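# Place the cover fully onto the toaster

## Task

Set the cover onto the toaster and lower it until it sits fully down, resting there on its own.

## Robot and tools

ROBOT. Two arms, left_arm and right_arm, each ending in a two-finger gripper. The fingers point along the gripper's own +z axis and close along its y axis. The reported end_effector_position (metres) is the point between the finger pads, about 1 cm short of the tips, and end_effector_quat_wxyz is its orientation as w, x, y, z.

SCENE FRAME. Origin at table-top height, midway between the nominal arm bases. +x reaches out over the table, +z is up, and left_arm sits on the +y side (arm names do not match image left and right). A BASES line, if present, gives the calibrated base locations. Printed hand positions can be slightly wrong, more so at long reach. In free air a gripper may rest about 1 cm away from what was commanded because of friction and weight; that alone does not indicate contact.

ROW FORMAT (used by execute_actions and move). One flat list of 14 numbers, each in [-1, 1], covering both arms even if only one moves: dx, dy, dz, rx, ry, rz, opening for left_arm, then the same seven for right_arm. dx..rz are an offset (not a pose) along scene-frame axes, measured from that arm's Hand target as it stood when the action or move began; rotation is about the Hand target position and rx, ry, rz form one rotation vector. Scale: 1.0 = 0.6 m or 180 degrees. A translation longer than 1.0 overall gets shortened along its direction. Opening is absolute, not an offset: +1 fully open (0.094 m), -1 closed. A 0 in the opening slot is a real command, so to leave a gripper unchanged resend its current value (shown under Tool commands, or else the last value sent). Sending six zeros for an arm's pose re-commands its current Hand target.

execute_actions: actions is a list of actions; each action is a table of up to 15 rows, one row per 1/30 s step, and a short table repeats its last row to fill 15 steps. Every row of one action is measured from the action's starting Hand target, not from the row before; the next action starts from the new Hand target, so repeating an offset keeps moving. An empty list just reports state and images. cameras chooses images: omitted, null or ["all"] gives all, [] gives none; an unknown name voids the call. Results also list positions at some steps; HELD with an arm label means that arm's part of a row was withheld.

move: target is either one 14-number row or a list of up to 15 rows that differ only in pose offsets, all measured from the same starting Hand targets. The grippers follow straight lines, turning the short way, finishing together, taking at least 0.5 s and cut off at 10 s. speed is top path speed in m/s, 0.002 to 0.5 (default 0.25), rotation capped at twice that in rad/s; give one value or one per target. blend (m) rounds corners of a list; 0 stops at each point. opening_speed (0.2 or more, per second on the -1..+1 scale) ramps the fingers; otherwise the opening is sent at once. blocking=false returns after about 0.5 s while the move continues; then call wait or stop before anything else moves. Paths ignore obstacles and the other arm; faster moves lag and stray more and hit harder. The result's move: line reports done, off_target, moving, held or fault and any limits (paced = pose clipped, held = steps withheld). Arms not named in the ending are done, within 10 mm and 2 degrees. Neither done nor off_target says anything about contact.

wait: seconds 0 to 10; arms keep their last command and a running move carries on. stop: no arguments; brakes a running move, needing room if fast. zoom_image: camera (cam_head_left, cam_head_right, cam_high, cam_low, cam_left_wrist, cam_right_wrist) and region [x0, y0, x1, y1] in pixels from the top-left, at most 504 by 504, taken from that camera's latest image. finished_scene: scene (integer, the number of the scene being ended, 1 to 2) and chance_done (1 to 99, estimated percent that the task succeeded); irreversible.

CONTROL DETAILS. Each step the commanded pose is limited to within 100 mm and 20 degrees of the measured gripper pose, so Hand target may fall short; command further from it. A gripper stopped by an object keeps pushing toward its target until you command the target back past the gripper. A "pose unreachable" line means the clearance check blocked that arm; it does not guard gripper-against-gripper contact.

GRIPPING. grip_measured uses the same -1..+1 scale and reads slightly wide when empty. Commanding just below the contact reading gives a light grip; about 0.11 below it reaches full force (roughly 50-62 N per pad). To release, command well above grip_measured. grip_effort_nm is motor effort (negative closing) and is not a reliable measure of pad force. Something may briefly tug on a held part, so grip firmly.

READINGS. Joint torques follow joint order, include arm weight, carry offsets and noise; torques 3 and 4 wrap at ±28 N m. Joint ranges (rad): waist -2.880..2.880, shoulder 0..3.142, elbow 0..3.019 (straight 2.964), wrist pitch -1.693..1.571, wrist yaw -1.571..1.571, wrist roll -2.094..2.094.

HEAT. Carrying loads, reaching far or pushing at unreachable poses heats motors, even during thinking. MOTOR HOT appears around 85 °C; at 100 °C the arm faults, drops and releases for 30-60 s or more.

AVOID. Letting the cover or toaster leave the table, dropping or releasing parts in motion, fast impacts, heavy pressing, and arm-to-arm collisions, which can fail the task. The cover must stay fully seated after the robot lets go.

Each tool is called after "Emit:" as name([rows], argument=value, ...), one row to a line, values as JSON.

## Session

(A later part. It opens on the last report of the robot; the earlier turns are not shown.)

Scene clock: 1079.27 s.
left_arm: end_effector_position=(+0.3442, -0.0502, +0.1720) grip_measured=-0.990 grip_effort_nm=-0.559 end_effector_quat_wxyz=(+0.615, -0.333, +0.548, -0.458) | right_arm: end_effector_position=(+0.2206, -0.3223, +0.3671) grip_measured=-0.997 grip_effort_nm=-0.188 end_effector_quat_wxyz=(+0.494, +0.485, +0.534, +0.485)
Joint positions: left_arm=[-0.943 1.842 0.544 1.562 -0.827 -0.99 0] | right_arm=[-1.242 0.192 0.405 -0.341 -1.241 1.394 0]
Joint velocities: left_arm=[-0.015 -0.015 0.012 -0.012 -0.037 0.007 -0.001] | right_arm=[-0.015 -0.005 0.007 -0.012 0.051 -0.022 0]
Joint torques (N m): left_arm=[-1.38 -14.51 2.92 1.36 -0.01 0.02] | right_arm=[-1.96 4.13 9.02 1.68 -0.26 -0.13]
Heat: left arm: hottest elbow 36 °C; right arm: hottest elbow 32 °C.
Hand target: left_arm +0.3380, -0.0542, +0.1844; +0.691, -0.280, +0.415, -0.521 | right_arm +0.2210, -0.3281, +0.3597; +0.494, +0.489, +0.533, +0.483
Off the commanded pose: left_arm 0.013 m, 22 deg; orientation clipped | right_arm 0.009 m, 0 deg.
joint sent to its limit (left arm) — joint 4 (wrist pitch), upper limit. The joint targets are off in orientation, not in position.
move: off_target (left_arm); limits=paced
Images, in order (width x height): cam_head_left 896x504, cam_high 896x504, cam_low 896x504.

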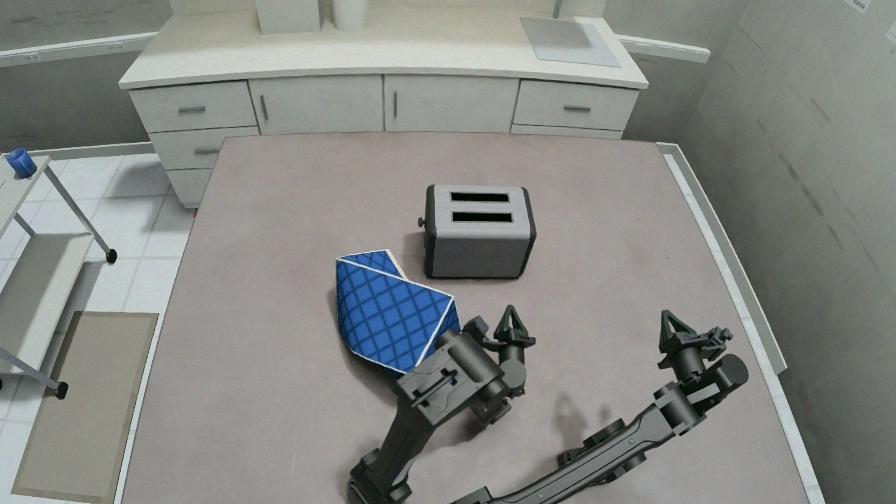

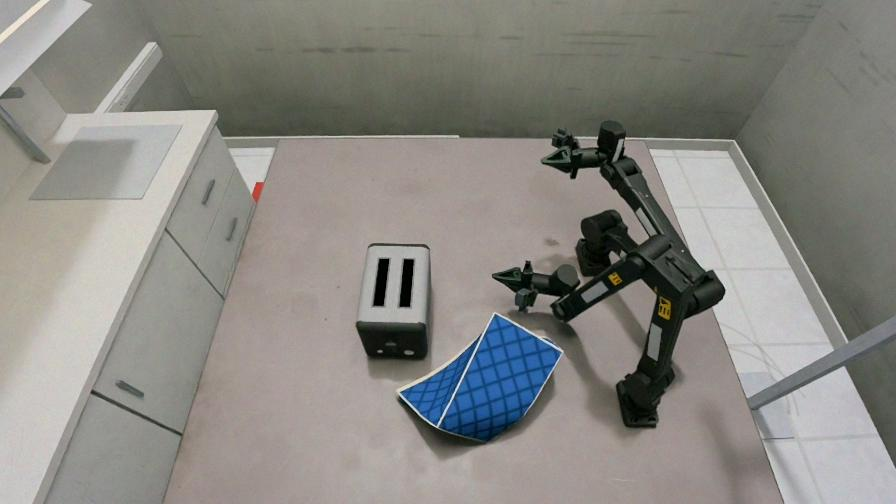

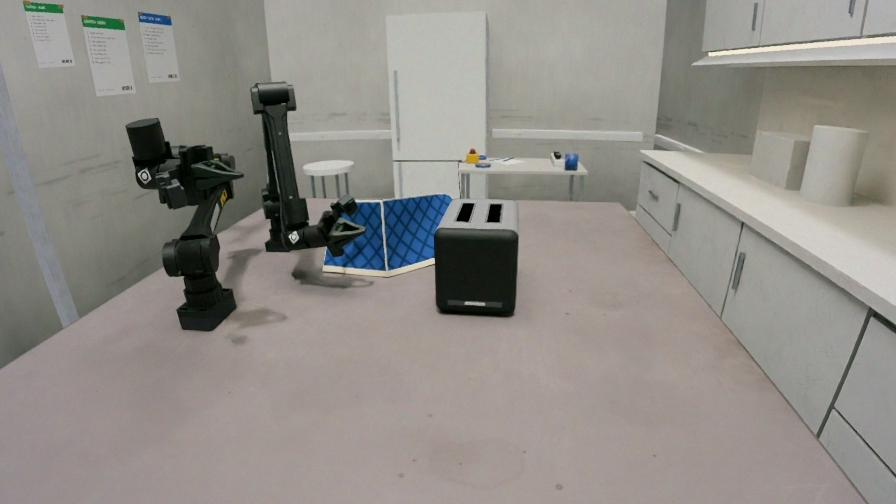

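Emit:
wait(seconds=1, cameras=["cam_low","cam_high","cam_head_right","cam_left_wrist"])

Emit:
zoom_image(camera="cam_high", region=[350, 220, 650, 460])

Scene clock: 1085.30 s.
left_arm: end_effector_position=(+0.3443, -0.0501, +0.1720) grip_measured=-0.990 grip_effort_nm=-0.564 end_effector_quat_wxyz=(+0.615, -0.334, +0.548, -0.458) | right_arm: end_effector_position=(+0.2206, -0.3223, +0.3671) grip_measured=-0.997 grip_effort_nm=-0.183 end_effector_quat_wxyz=(+0.494, +0.485, +0.534, +0.485)
Joint positions: left_arm=[-0.943 1.842 0.544 1.562 -0.827 -0.99 0] | right_arm=[-1.242 0.192 0.405 -0.341 -1.241 1.394 0]
Joint velocities: left_arm=[-0.005 -0.005 -0.007 0.017 0.037 -0.007 0.001] | right_arm=[-0.005 -0.015 -0.012 -0.012 0.037 0.022 -0.001]
Joint torques (N m): left_arm=[-1.26 -14.62 2.97 1.32 0.04 0.04] | right_arm=[-1.9 4.19 8.99 1.69 -0.24 -0.12]
Heat: left arm: hottest shoulder 35 °C; right arm: hottest elbow 32 °C.
Hand target: left_arm +0.3380, -0.0541, +0.1844; +0.691, -0.280, +0.415, -0.521 | right_arm +0.2210, -0.3281, +0.3597; +0.494, +0.489, +0.533, +0.483
Tool commands: left_gripper/opening=-1.0 right_gripper/opening=-1.0
Off the commanded pose: left_arm 0.013 m, 22 deg; orientation clipped | right_arm 0.009 m, 0 deg.
wait: 1.00 s; at rest from the start
Images, in order (width x height): cam_head_right 896x504, cam_high 896x504, cam_low 896x504, cam_left_wrist 616x616.

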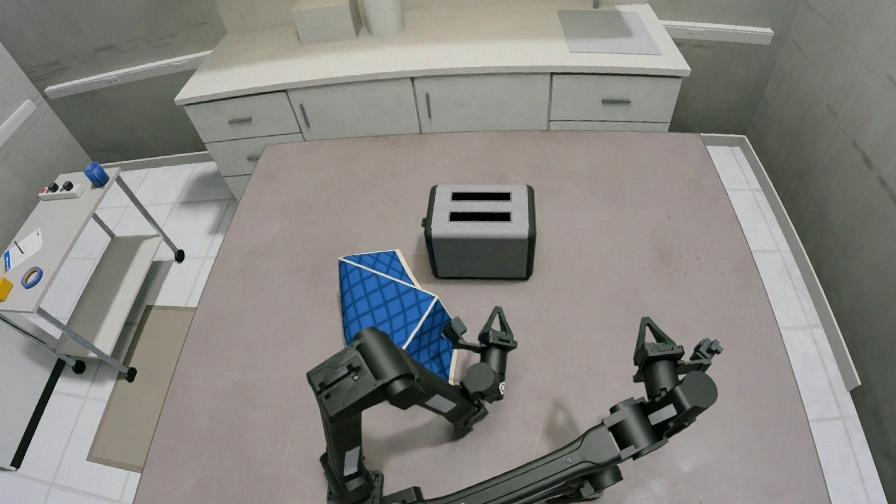

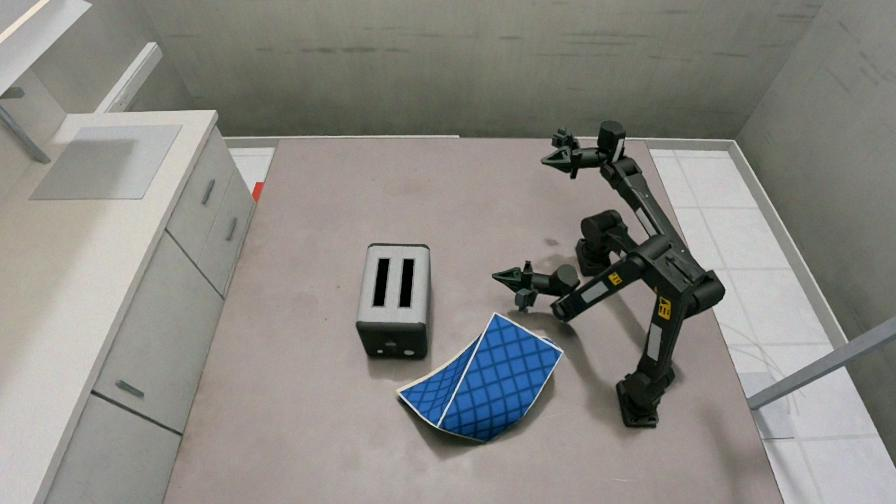

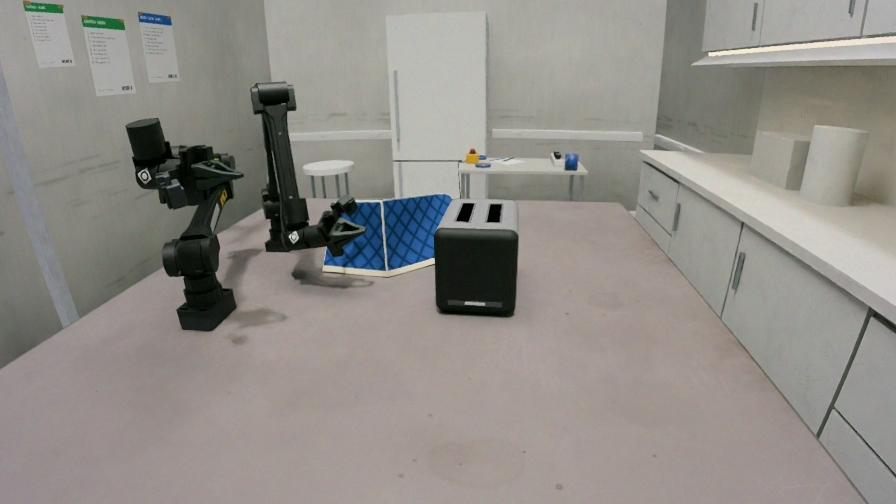

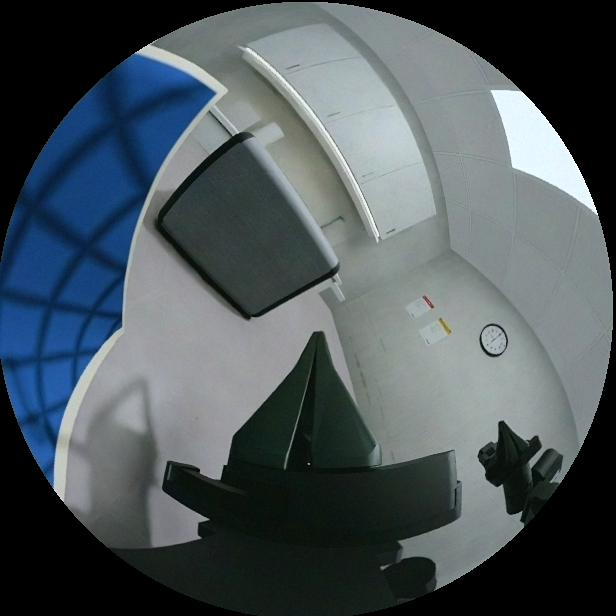

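Scaled by 1.680.

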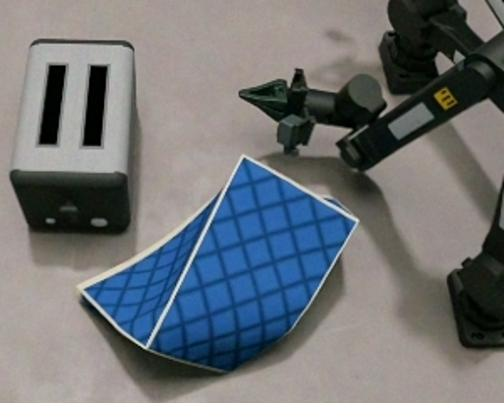

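Emit:
move([
  [-0.1,-0.08,0.1,0,0.12,0,-1,0,0,0,0,0,0,-1],
  [-0.15,-0.03,0.3,0,0.2,0,-1,0,0,0,0,0,0,-1],
], speed=0.1, cameras=["cam_head_left","cam_low","cam_high"])

Scene clock: 1095.83 s.
left_arm: end_effector_position=(+0.2529, -0.0636, +0.3327) grip_measured=-0.990 grip_effort_nm=-0.564 end_effector_quat_wxyz=(+0.538, -0.424, +0.620, -0.382) | right_arm: end_effector_position=(+0.2206, -0.3223, +0.3671) grip_measured=-0.997 grip_effort_nm=-0.188 end_effector_quat_wxyz=(+0.494, +0.485, +0.534, +0.485)
Joint positions: left_arm=[-1.212 1.109 0.751 0.021 -1.168 -1.529 0] | right_arm=[-1.242 0.192 0.405 -0.341 -1.241 1.394 0]
Joint velocities: left_arm=[-0.005 -0.015 -0.002 0.002 0.037 0.022 0.001] | right_arm=[-0.005 -0.015 -0.002 0.002 0.022 -0.037 0]
Joint torques (N m): left_arm=[-1.61 -8.7 11.12 0.47 -0.06 0.06] | right_arm=[-1.96 4.13 9.02 1.72 -0.25 -0.12]
Heat: left arm: hottest shoulder 35 °C; right arm: hottest elbow 32 °C.
Hand target: left_arm +0.2501, -0.0751, +0.3605; +0.527, -0.431, +0.608, -0.408 | right_arm +0.2210, -0.3281, +0.3597; +0.494, +0.489, +0.533, +0.483
Off the commanded pose: left_arm 0.033 m, 4 deg | right_arm 0.009 m, 0 deg.
move: off_target (left_arm)
Images, in order (width x height): cam_head_left 896x504, cam_high 896x504, cam_low 896x504.

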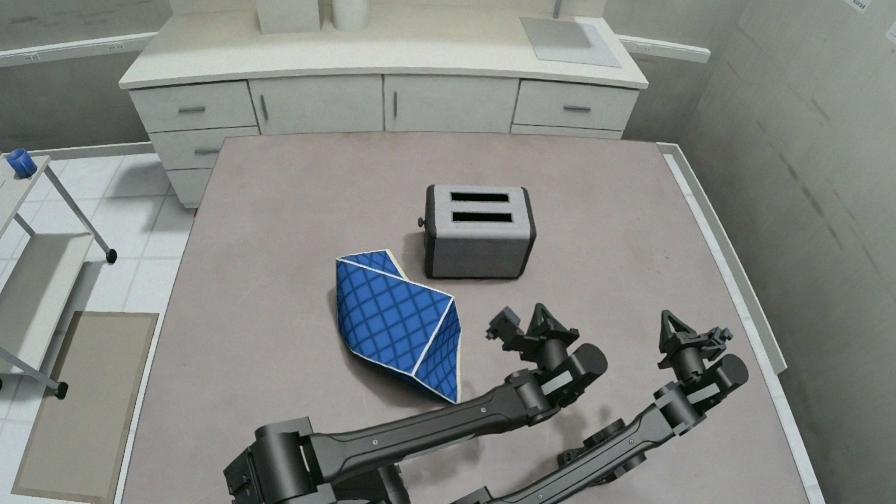

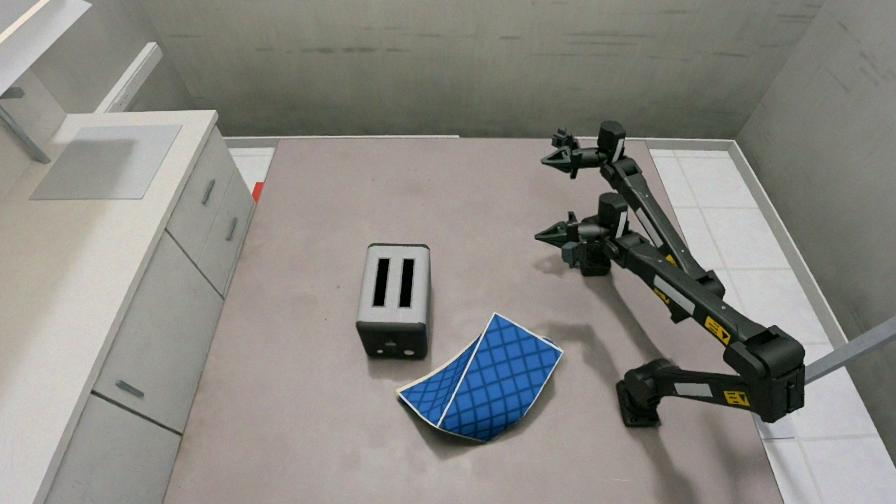

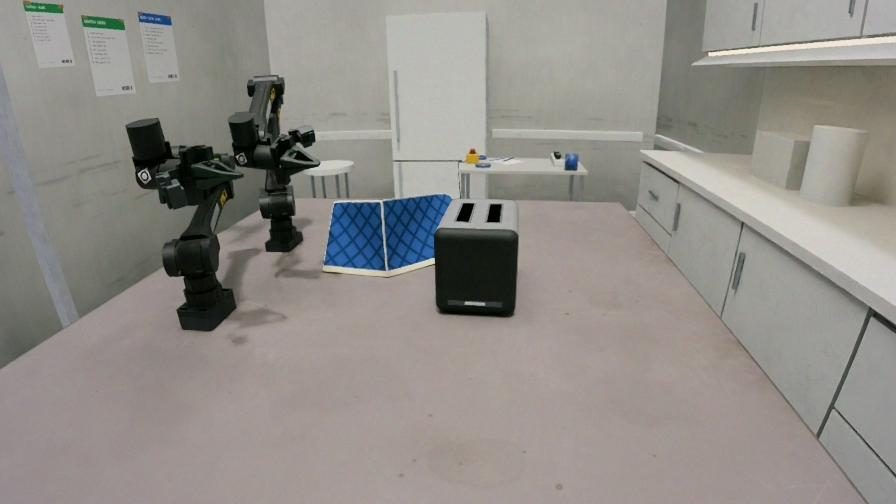

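Emit:
zoom_image(camera="cam_head_left", region=[300, 220, 500, 420])

Emit:
zoom_image(camera="cam_low", region=[300, 170, 480, 300])

Scaled by 2.520.

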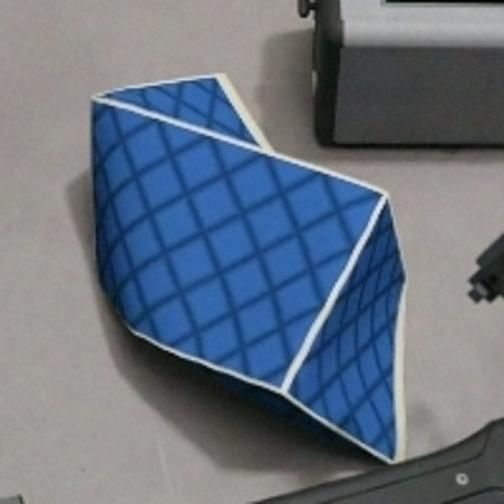

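Scaled by 2.800.

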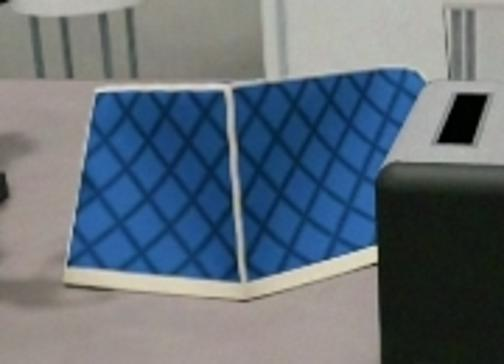

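Emit:
move([
  [-0.02,0.25,0.15,-0.04,0.2,-0.05,1,0.02,0.05,0.05,0.1,0.2,0.01,1],
  [0.3,0.87,0.15,-0.1,0.513,-0.131,1,0.05,0.36,0.0,0.228,0.445,0.025,1],
  [0.3,0.87,-0.28,-0.1,0.513,-0.131,1,0.05,0.36,-0.27,0.228,0.445,0.025,1],
], speed=0.25, cameras=["cam_head_left","cam_high","cam_left_wrist","cam_right_wrist"])

Scene clock: 1117.90 s.
left_arm: end_effector_position=(+0.4195, +0.4525, +0.1983) grip_measured=+0.998 grip_effort_nm=0.095 end_effector_quat_wxyz=(-0.156, -0.574, +0.788, -0.157) | right_arm: end_effector_position=(+0.2555, -0.1145, +0.2106) grip_measured=+0.998 grip_effort_nm=0.085 end_effector_quat_wxyz=(-0.162, +0.777, +0.556, +0.246)
Joint positions: left_arm=[0.513 1.833 1.654 -1.682 0.345 -0.691 0.094] | right_arm=[0.066 0.821 0.652 -1.103 -0.526 2.083 0.094]
Joint velocities: left_arm=[-0.015 -0.015 -0.002 0.002 -0.007 -0.051 0] | right_arm=[-0.005 -0.005 -0.002 0.002 0.022 0.022 0.001]
Joint torques (N m): left_arm=[-1.32 -17.79 7.5 -0.73 0.04 0.15] | right_arm=[0.15 -0.21 8.27 0.84 -0.43 0.31]
Heat: left arm: hottest elbow 40 °C; right arm: hottest elbow 33 °C.
Hand target: left_arm +0.4242, +0.4473, +0.2018; -0.215, -0.549, +0.794, -0.149 | right_arm +0.2533, -0.1096, +0.2023; -0.166, +0.786, +0.547, +0.237
Off the commanded pose: left_arm 0.013 m, 8 deg | right_arm 0.014 m, 3 deg.
joint sent to its limit (left arm) — joint 4 (wrist pitch), lower limit. The joint targets are off in position and orientation.
joint sent to its limit (right arm) — joint 6 (wrist roll), upper limit. The joint targets are off in position, not in orientation.
move: off_target (left_arm, right_arm); limits=paced
Images, in order (width x height): cam_head_left 896x504, cam_high 896x504, cam_left_wrist 616x616, cam_right_wrist 616x616.

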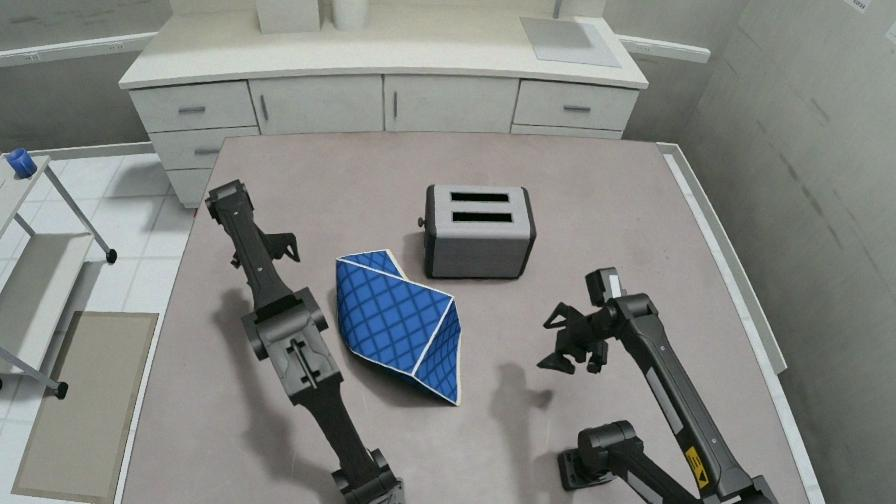

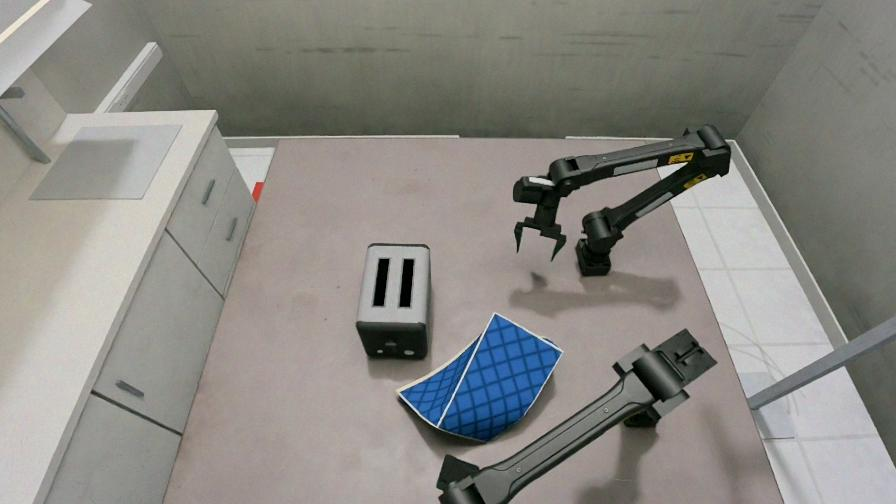

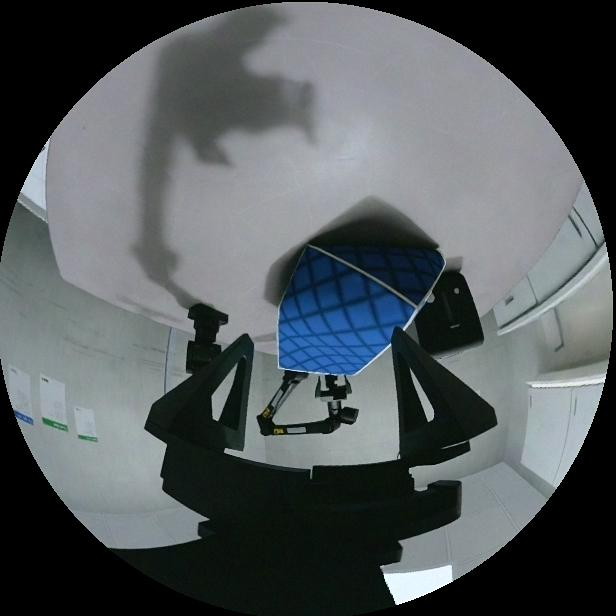

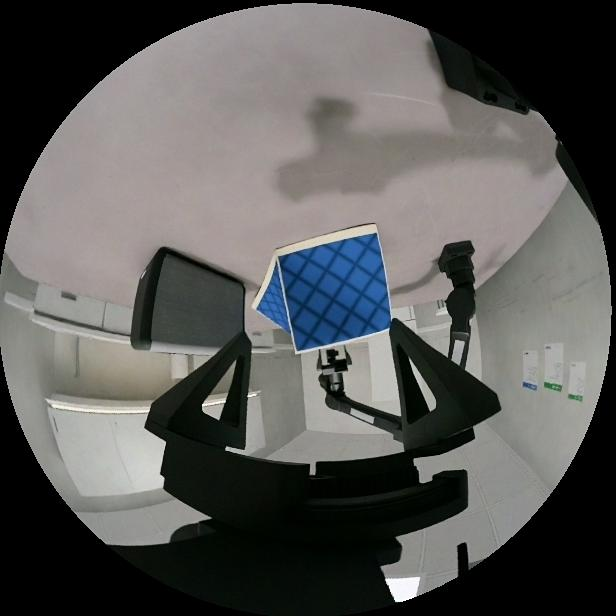

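Emit:
move([
  [-0.04,-0.18,-0.05,0,0,0,1,0.06,0.17,-0.05,0,0,0,1],
  [-0.08,-0.26,-0.05,0,0,0,1,0.085,0.26,-0.05,0,0,0,1],
], speed=0.1, cameras=["cam_head_left","cam_high","cam_left_wrist","cam_right_wrist"])

Scene clock: 1129.17 s.
left_arm: end_effector_position=(+0.3697, +0.2977, +0.1606) grip_measured=+0.998 grip_effort_nm=0.095 end_effector_quat_wxyz=(-0.231, -0.552, +0.789, -0.143) | right_arm: end_effector_position=(+0.2879, +0.0340, +0.1601) grip_measured=+0.998 grip_effort_nm=0.085 end_effector_quat_wxyz=(-0.253, +0.651, +0.689, +0.192)
Joint positions: left_arm=[0.263 1.678 1.311 -1.57 0.421 -0.874 0.094] | right_arm=[0.456 1.281 0.799 -0.85 -0.607 2.083 0.094]
Joint velocities: left_arm=[-0.015 -0.005 -0.002 0.007 -0.007 -0.066 0.001] | right_arm=[0.005 -0.015 -0.012 -0.022 -0.007 0.007 0]
Joint torques (N m): left_arm=[-0.85 -17.49 6.43 -0.18 0.33 -0.03] | right_arm=[0.15 -4.84 12.97 0.39 -0.15 0.32]
Heat: left arm: hottest elbow 39 °C; right arm: hottest elbow 34 °C.
Hand target: left_arm +0.3730, +0.2926, +0.1698; -0.216, -0.549, +0.793, -0.148 | right_arm +0.3032, +0.0482, +0.1719; -0.189, +0.761, +0.576, +0.230
Off the commanded pose: left_arm 0.014 m, 2 deg | right_arm 0.024 m, 25 deg; orientation clipped.
joint sent to its limit (right arm) — joint 6 (wrist roll), upper limit. The joint targets are off in orientation, not in position.
move: off_target (left_arm, right_arm); limits=paced
Images, in order (width x height): cam_head_left 896x504, cam_high 896x504, cam_left_wrist 616x616, cam_right_wrist 616x616.

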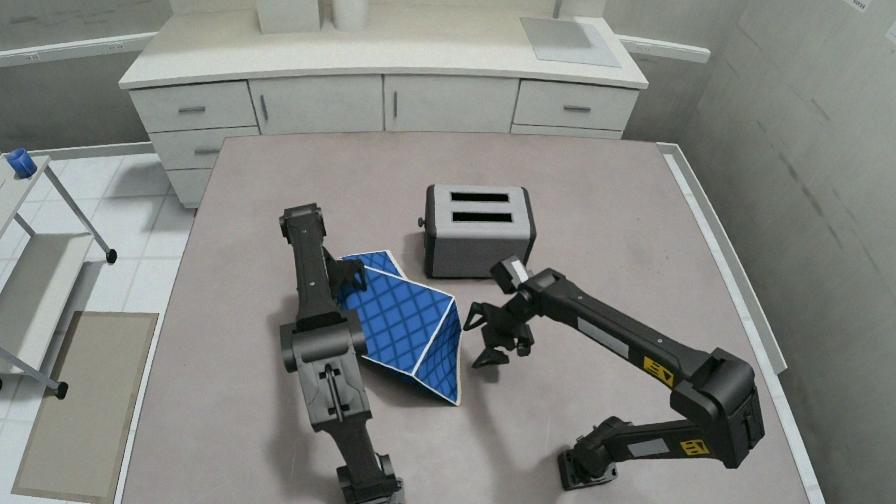

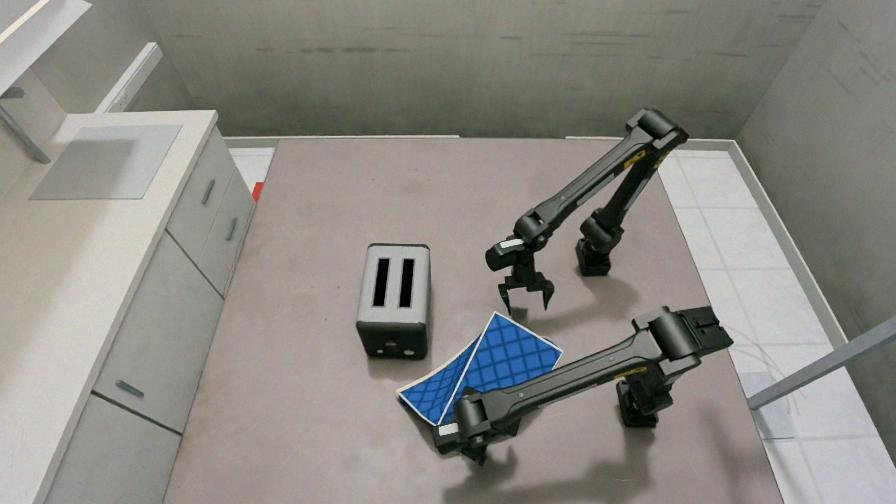

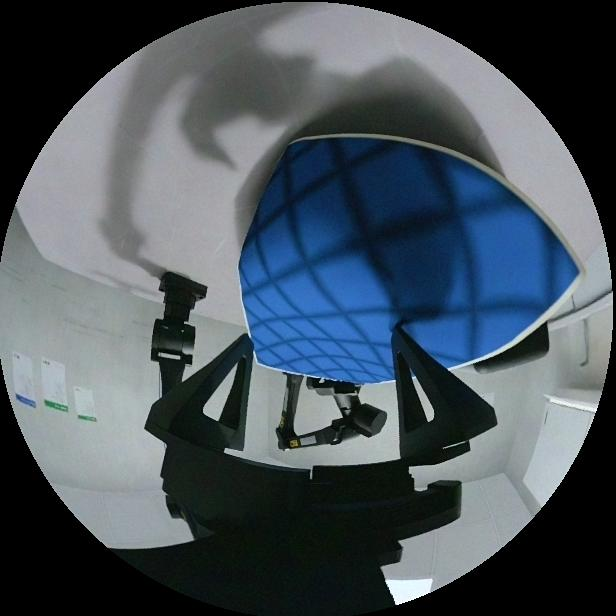

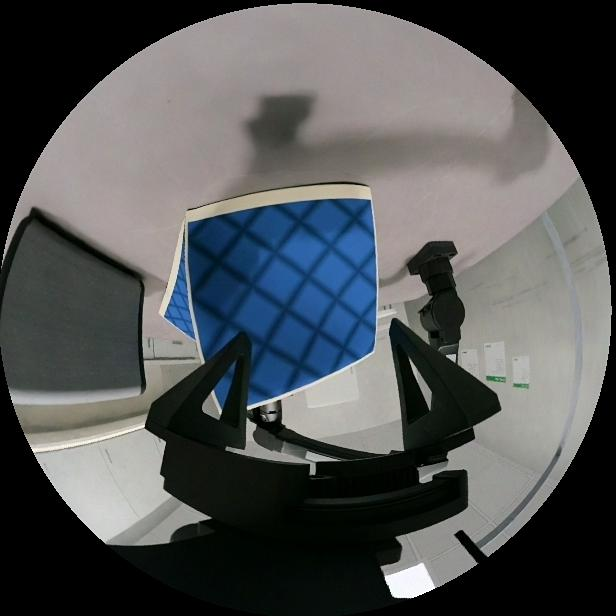

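Emit:
move([
  [0.08,0.2,0.1,0,0,0,1,-0.1,-0.25,0.1,0,0,0,1],
  [0.08,0.2,0.1,-0.175,-0.4,-0.25,1,-0.1,-0.4,0.2,0,0,0,1],
], speed=0.2, cameras=["cam_head_left","cam_high","cam_left_wrist"])

Scene clock: 1146.17 s.
left_arm: end_effector_position=(+0.4249, +0.4039, +0.2388) grip_measured=+0.998 grip_effort_nm=0.085 end_effector_quat_wxyz=(+0.176, -0.007, +0.864, -0.471) | right_arm: end_effector_position=(+0.2315, -0.1872, +0.2743) grip_measured=+0.998 grip_effort_nm=0.085 end_effector_quat_wxyz=(-0.194, +0.767, +0.575, +0.210)
Joint positions: left_arm=[0.603 1.767 1.474 -1.677 1.005 0.812 0.094] | right_arm=[-0.291 0.88 0.862 -1.6 -0.578 1.586 0.094]
Joint velocities: left_arm=[-0.005 -0.005 -0.012 -0.002 -0.022 -0.022 0.001] | right_arm=[0.005 -0.024 -0.007 -0.007 0.037 0.022 -0.002]
Joint torques (N m): left_arm=[0.79 -15.68 6.72 -0.92 0.62 0.26] | right_arm=[-2.14 -0.5 14.01 -0.25 -0.47 -0.04]
Heat: left arm: hottest elbow 38 °C; right arm: hottest elbow 36 °C.
Hand target: left_arm +0.4238, +0.4119, +0.2326; +0.108, +0.032, +0.837, -0.535 | right_arm +0.2454, -0.1933, +0.2934; -0.180, +0.763, +0.579, +0.225
Off the commanded pose: left_arm 0.013 m, 12 deg | right_arm 0.022 m, 2 deg.
joint sent to its limit (left arm) — joint 4 (wrist pitch), lower limit. The joint targets are off in position and orientation.
move: off_target (left_arm, right_arm)
Images, in order (width x height): cam_head_left 896x504, cam_high 896x504, cam_left_wrist 616x616.

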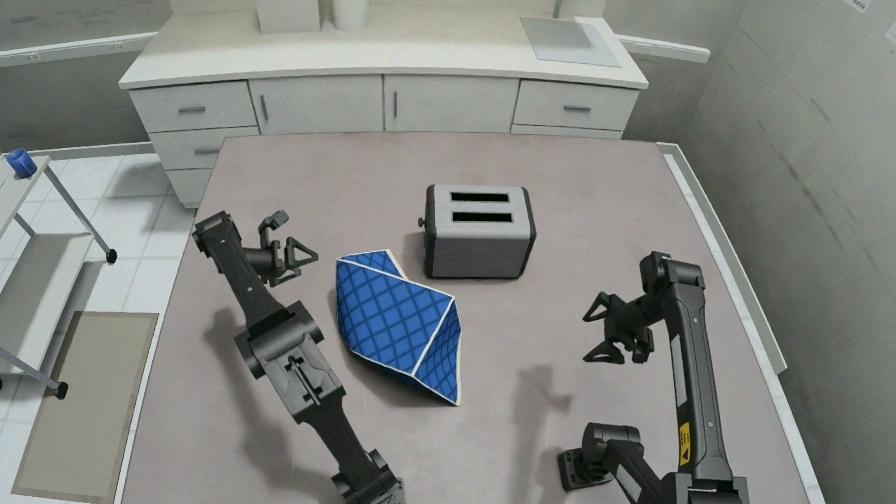

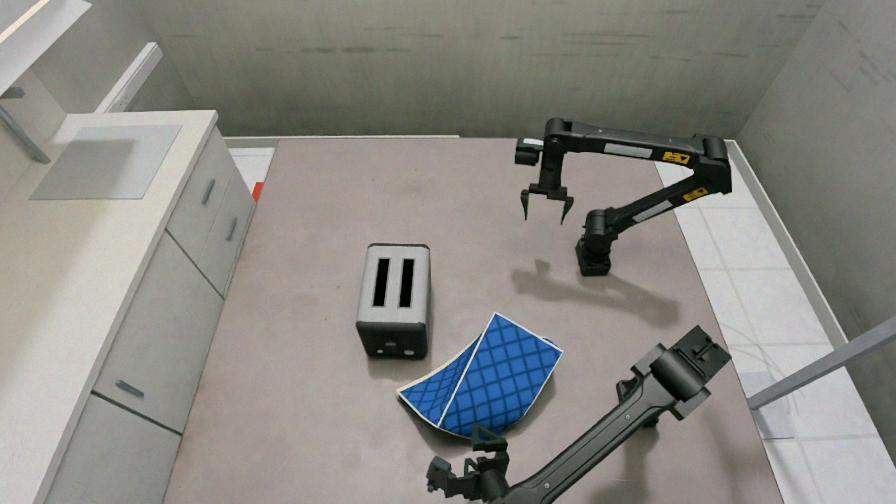

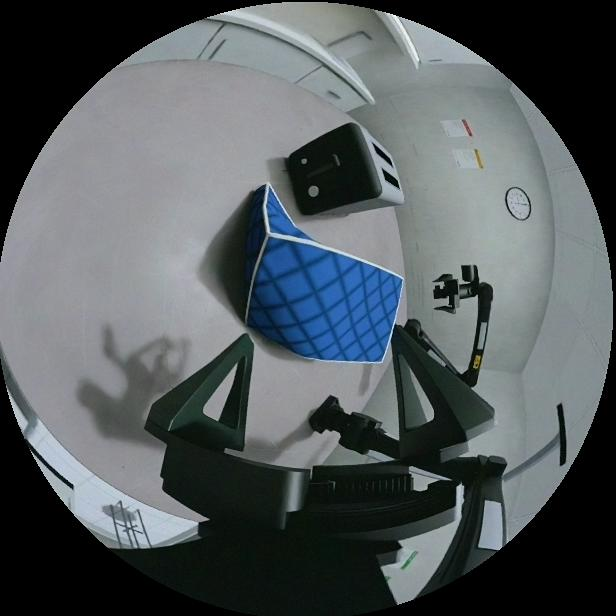

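Emit:
move([
  [0.01,0.01,-0.22,0,0,0,1,0,0,0,0,0,0,1],
  [-0.02,-0.08,-0.24,0,0,0,1,0,0,0,0,0,0,1],
], speed=0.15, cameras=["cam_head_left","cam_high","cam_left_wrist"])

Scene clock: 1153.10 s.
left_arm: end_effector_position=(+0.4069, +0.3685, +0.0777) grip_measured=+0.998 grip_effort_nm=0.085 end_effector_quat_wxyz=(+0.098, +0.022, +0.835, -0.541) | right_arm: end_effector_position=(+0.2314, -0.1872, +0.2743) grip_measured=+0.998 grip_effort_nm=0.085 end_effector_quat_wxyz=(-0.194, +0.767, +0.575, +0.210)
Joint positions: left_arm=[0.558 2.054 1.348 -1.613 1.002 1.038 0.094] | right_arm=[-0.291 0.88 0.862 -1.6 -0.578 1.586 0.094]
Joint velocities: left_arm=[-0.015 -0.005 0.007 -0.007 0.007 0.007 0] | right_arm=[-0.005 0.005 0.007 -0.022 -0.037 0.007 0.001]
Joint torques (N m): left_arm=[-1.14 -20.95 4.79 -0.61 0.59 0.05] | right_arm=[-2.02 -0.5 13.98 -0.23 -0.46 -0.03]
Heat: left arm: hottest elbow 37 °C; right arm: hottest elbow 37 °C.
Hand target: left_arm +0.4113, +0.3663, +0.0885; +0.107, +0.030, +0.838, -0.534 | right_arm +0.2453, -0.1933, +0.2933; -0.180, +0.763, +0.579, +0.224
Off the commanded pose: left_arm 0.013 m, 2 deg | right_arm 0.024 m, 2 deg.
move: off_target (left_arm, right_arm)
Images, in order (width x height): cam_head_left 896x504, cam_high 896x504, cam_left_wrist 616x616.

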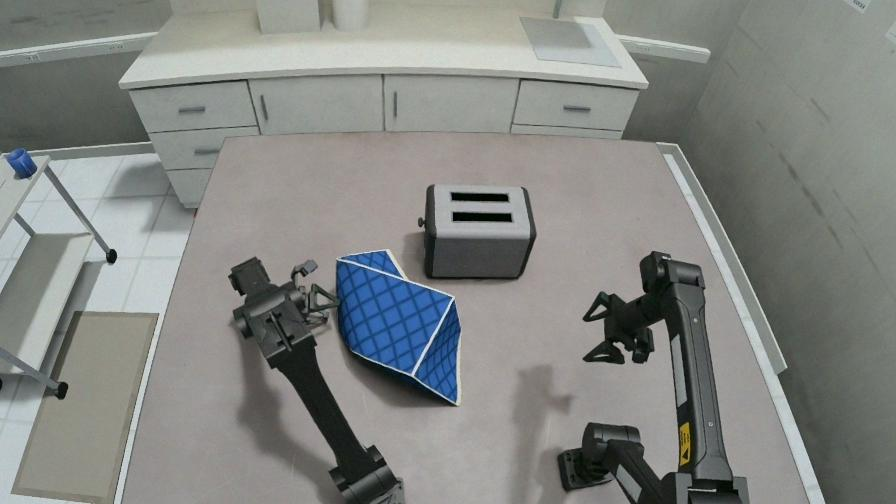

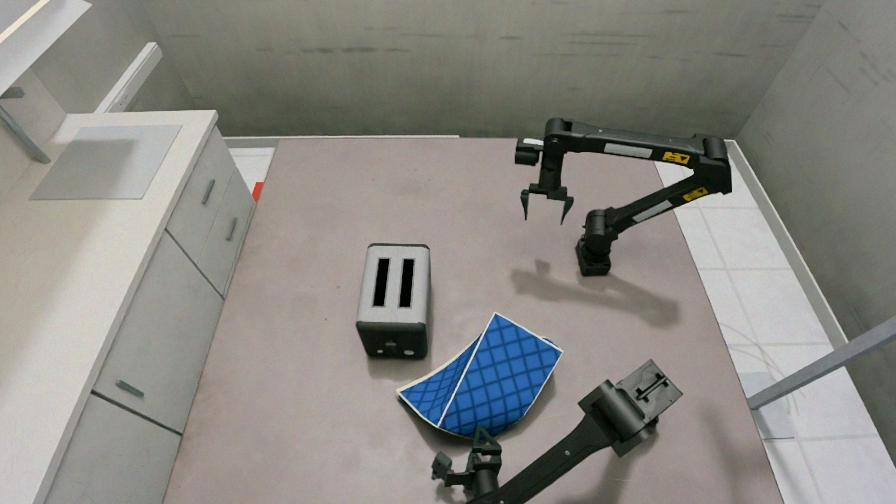

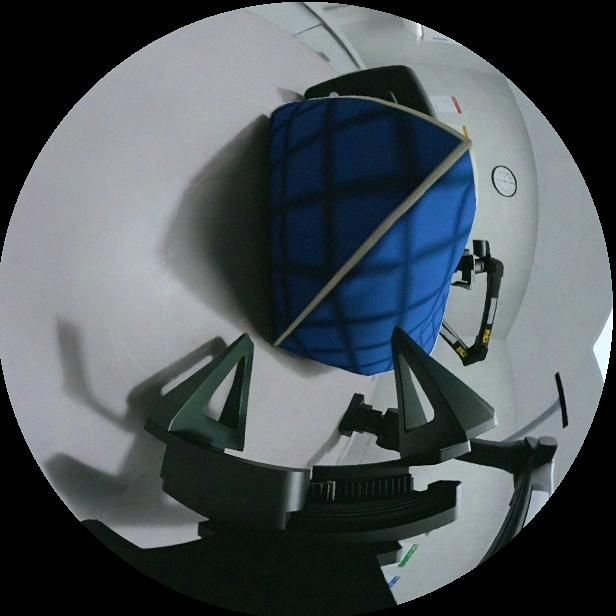

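Emit:
move(target=[-0.03,-0.085,-0.02,0,0,0,1,0,0,0,0,0,0,1], speed=0.12, cameras=["cam_head_left","cam_left_wrist","cam_low"])

Scene clock: 1172.13 s.
left_arm: end_effector_position=(+0.3878, +0.3195, +0.0658) grip_measured=+0.998 grip_effort_nm=0.085 end_effector_quat_wxyz=(+0.098, +0.021, +0.835, -0.540) | right_arm: end_effector_position=(+0.2314, -0.1872, +0.2743) grip_measured=+0.998 grip_effort_nm=0.085 end_effector_quat_wxyz=(-0.194, +0.766, +0.575, +0.210)
Joint positions: left_arm=[0.49 1.978 1.184 -1.434 1.046 0.932 0.094] | right_arm=[-0.291 0.88 0.862 -1.6 -0.578 1.585 0.094]
Joint velocities: left_arm=[-0.005 0.005 -0.002 0.007 0.007 0.051 0] | right_arm=[-0.024 -0.005 0.002 -0.007 0.037 -0.066 0]
Joint torques (N m): left_arm=[-1.26 -19.49 4.41 -0.47 0.65 0.06] | right_arm=[-2.14 -0.67 13.97 -0.2 -0.46 -0.03]
Heat: left arm: hottest elbow 36 °C; right arm: hottest elbow 39 °C.
Hand target: left_arm +0.3922, +0.3157, +0.0758; +0.107, +0.030, +0.838, -0.534 | right_arm +0.2453, -0.1933, +0.2933; -0.180, +0.763, +0.579, +0.224
Off the commanded pose: left_arm 0.013 m, 2 deg | right_arm 0.024 m, 2 deg.
move: off_target (left_arm, right_arm)
Images, in order (width x height): cam_head_left 896x504, cam_low 896x504, cam_left_wrist 616x616.

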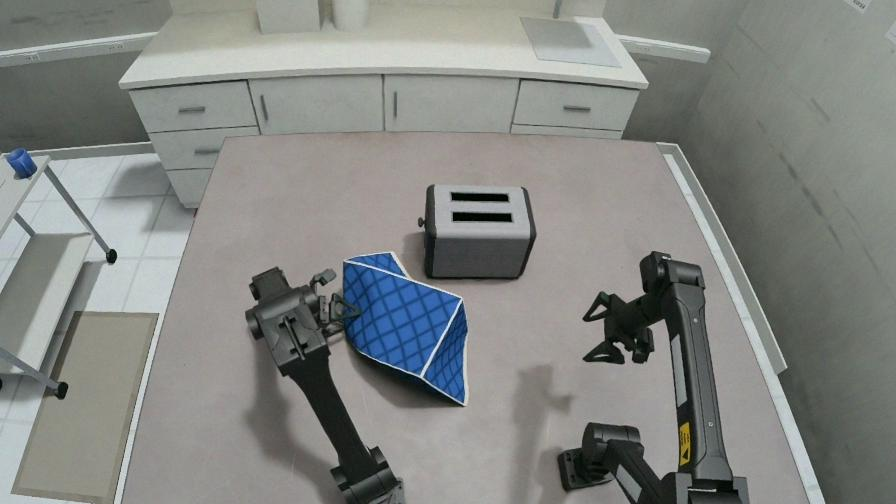

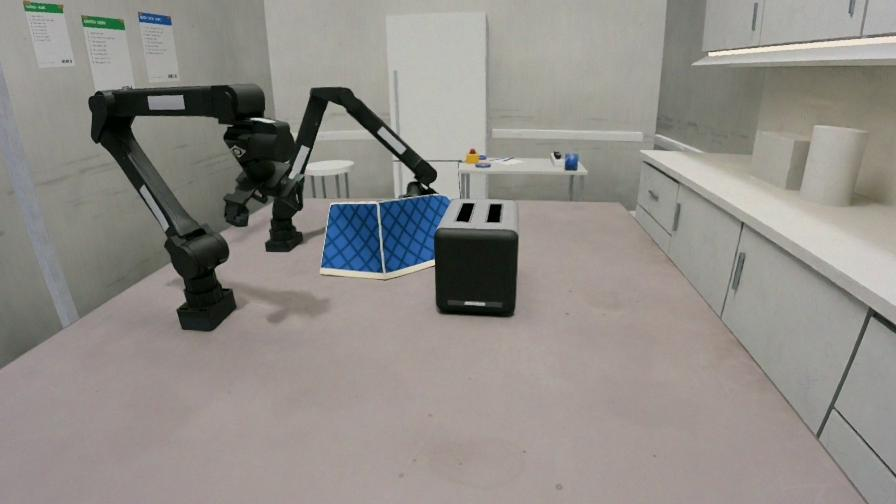

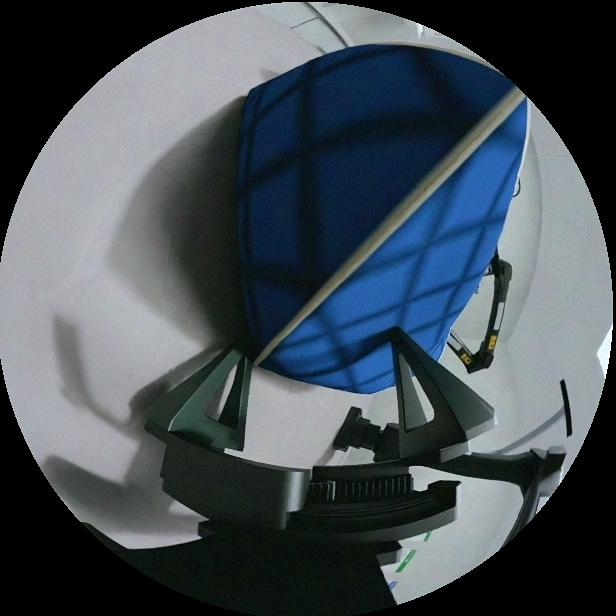

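Emit:
zoom_image(camera="cam_head_left", region=[300, 220, 500, 420])

Emit:
zoom_image(camera="cam_low", region=[300, 160, 540, 320])

Scaled by 2.520.

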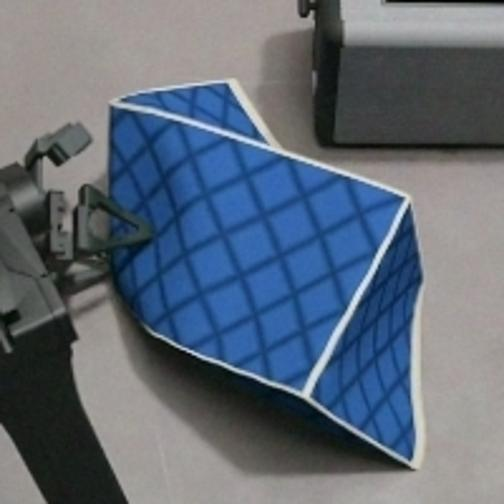

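Scaled by 2.100.

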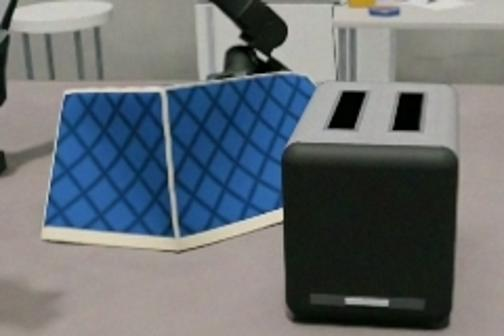

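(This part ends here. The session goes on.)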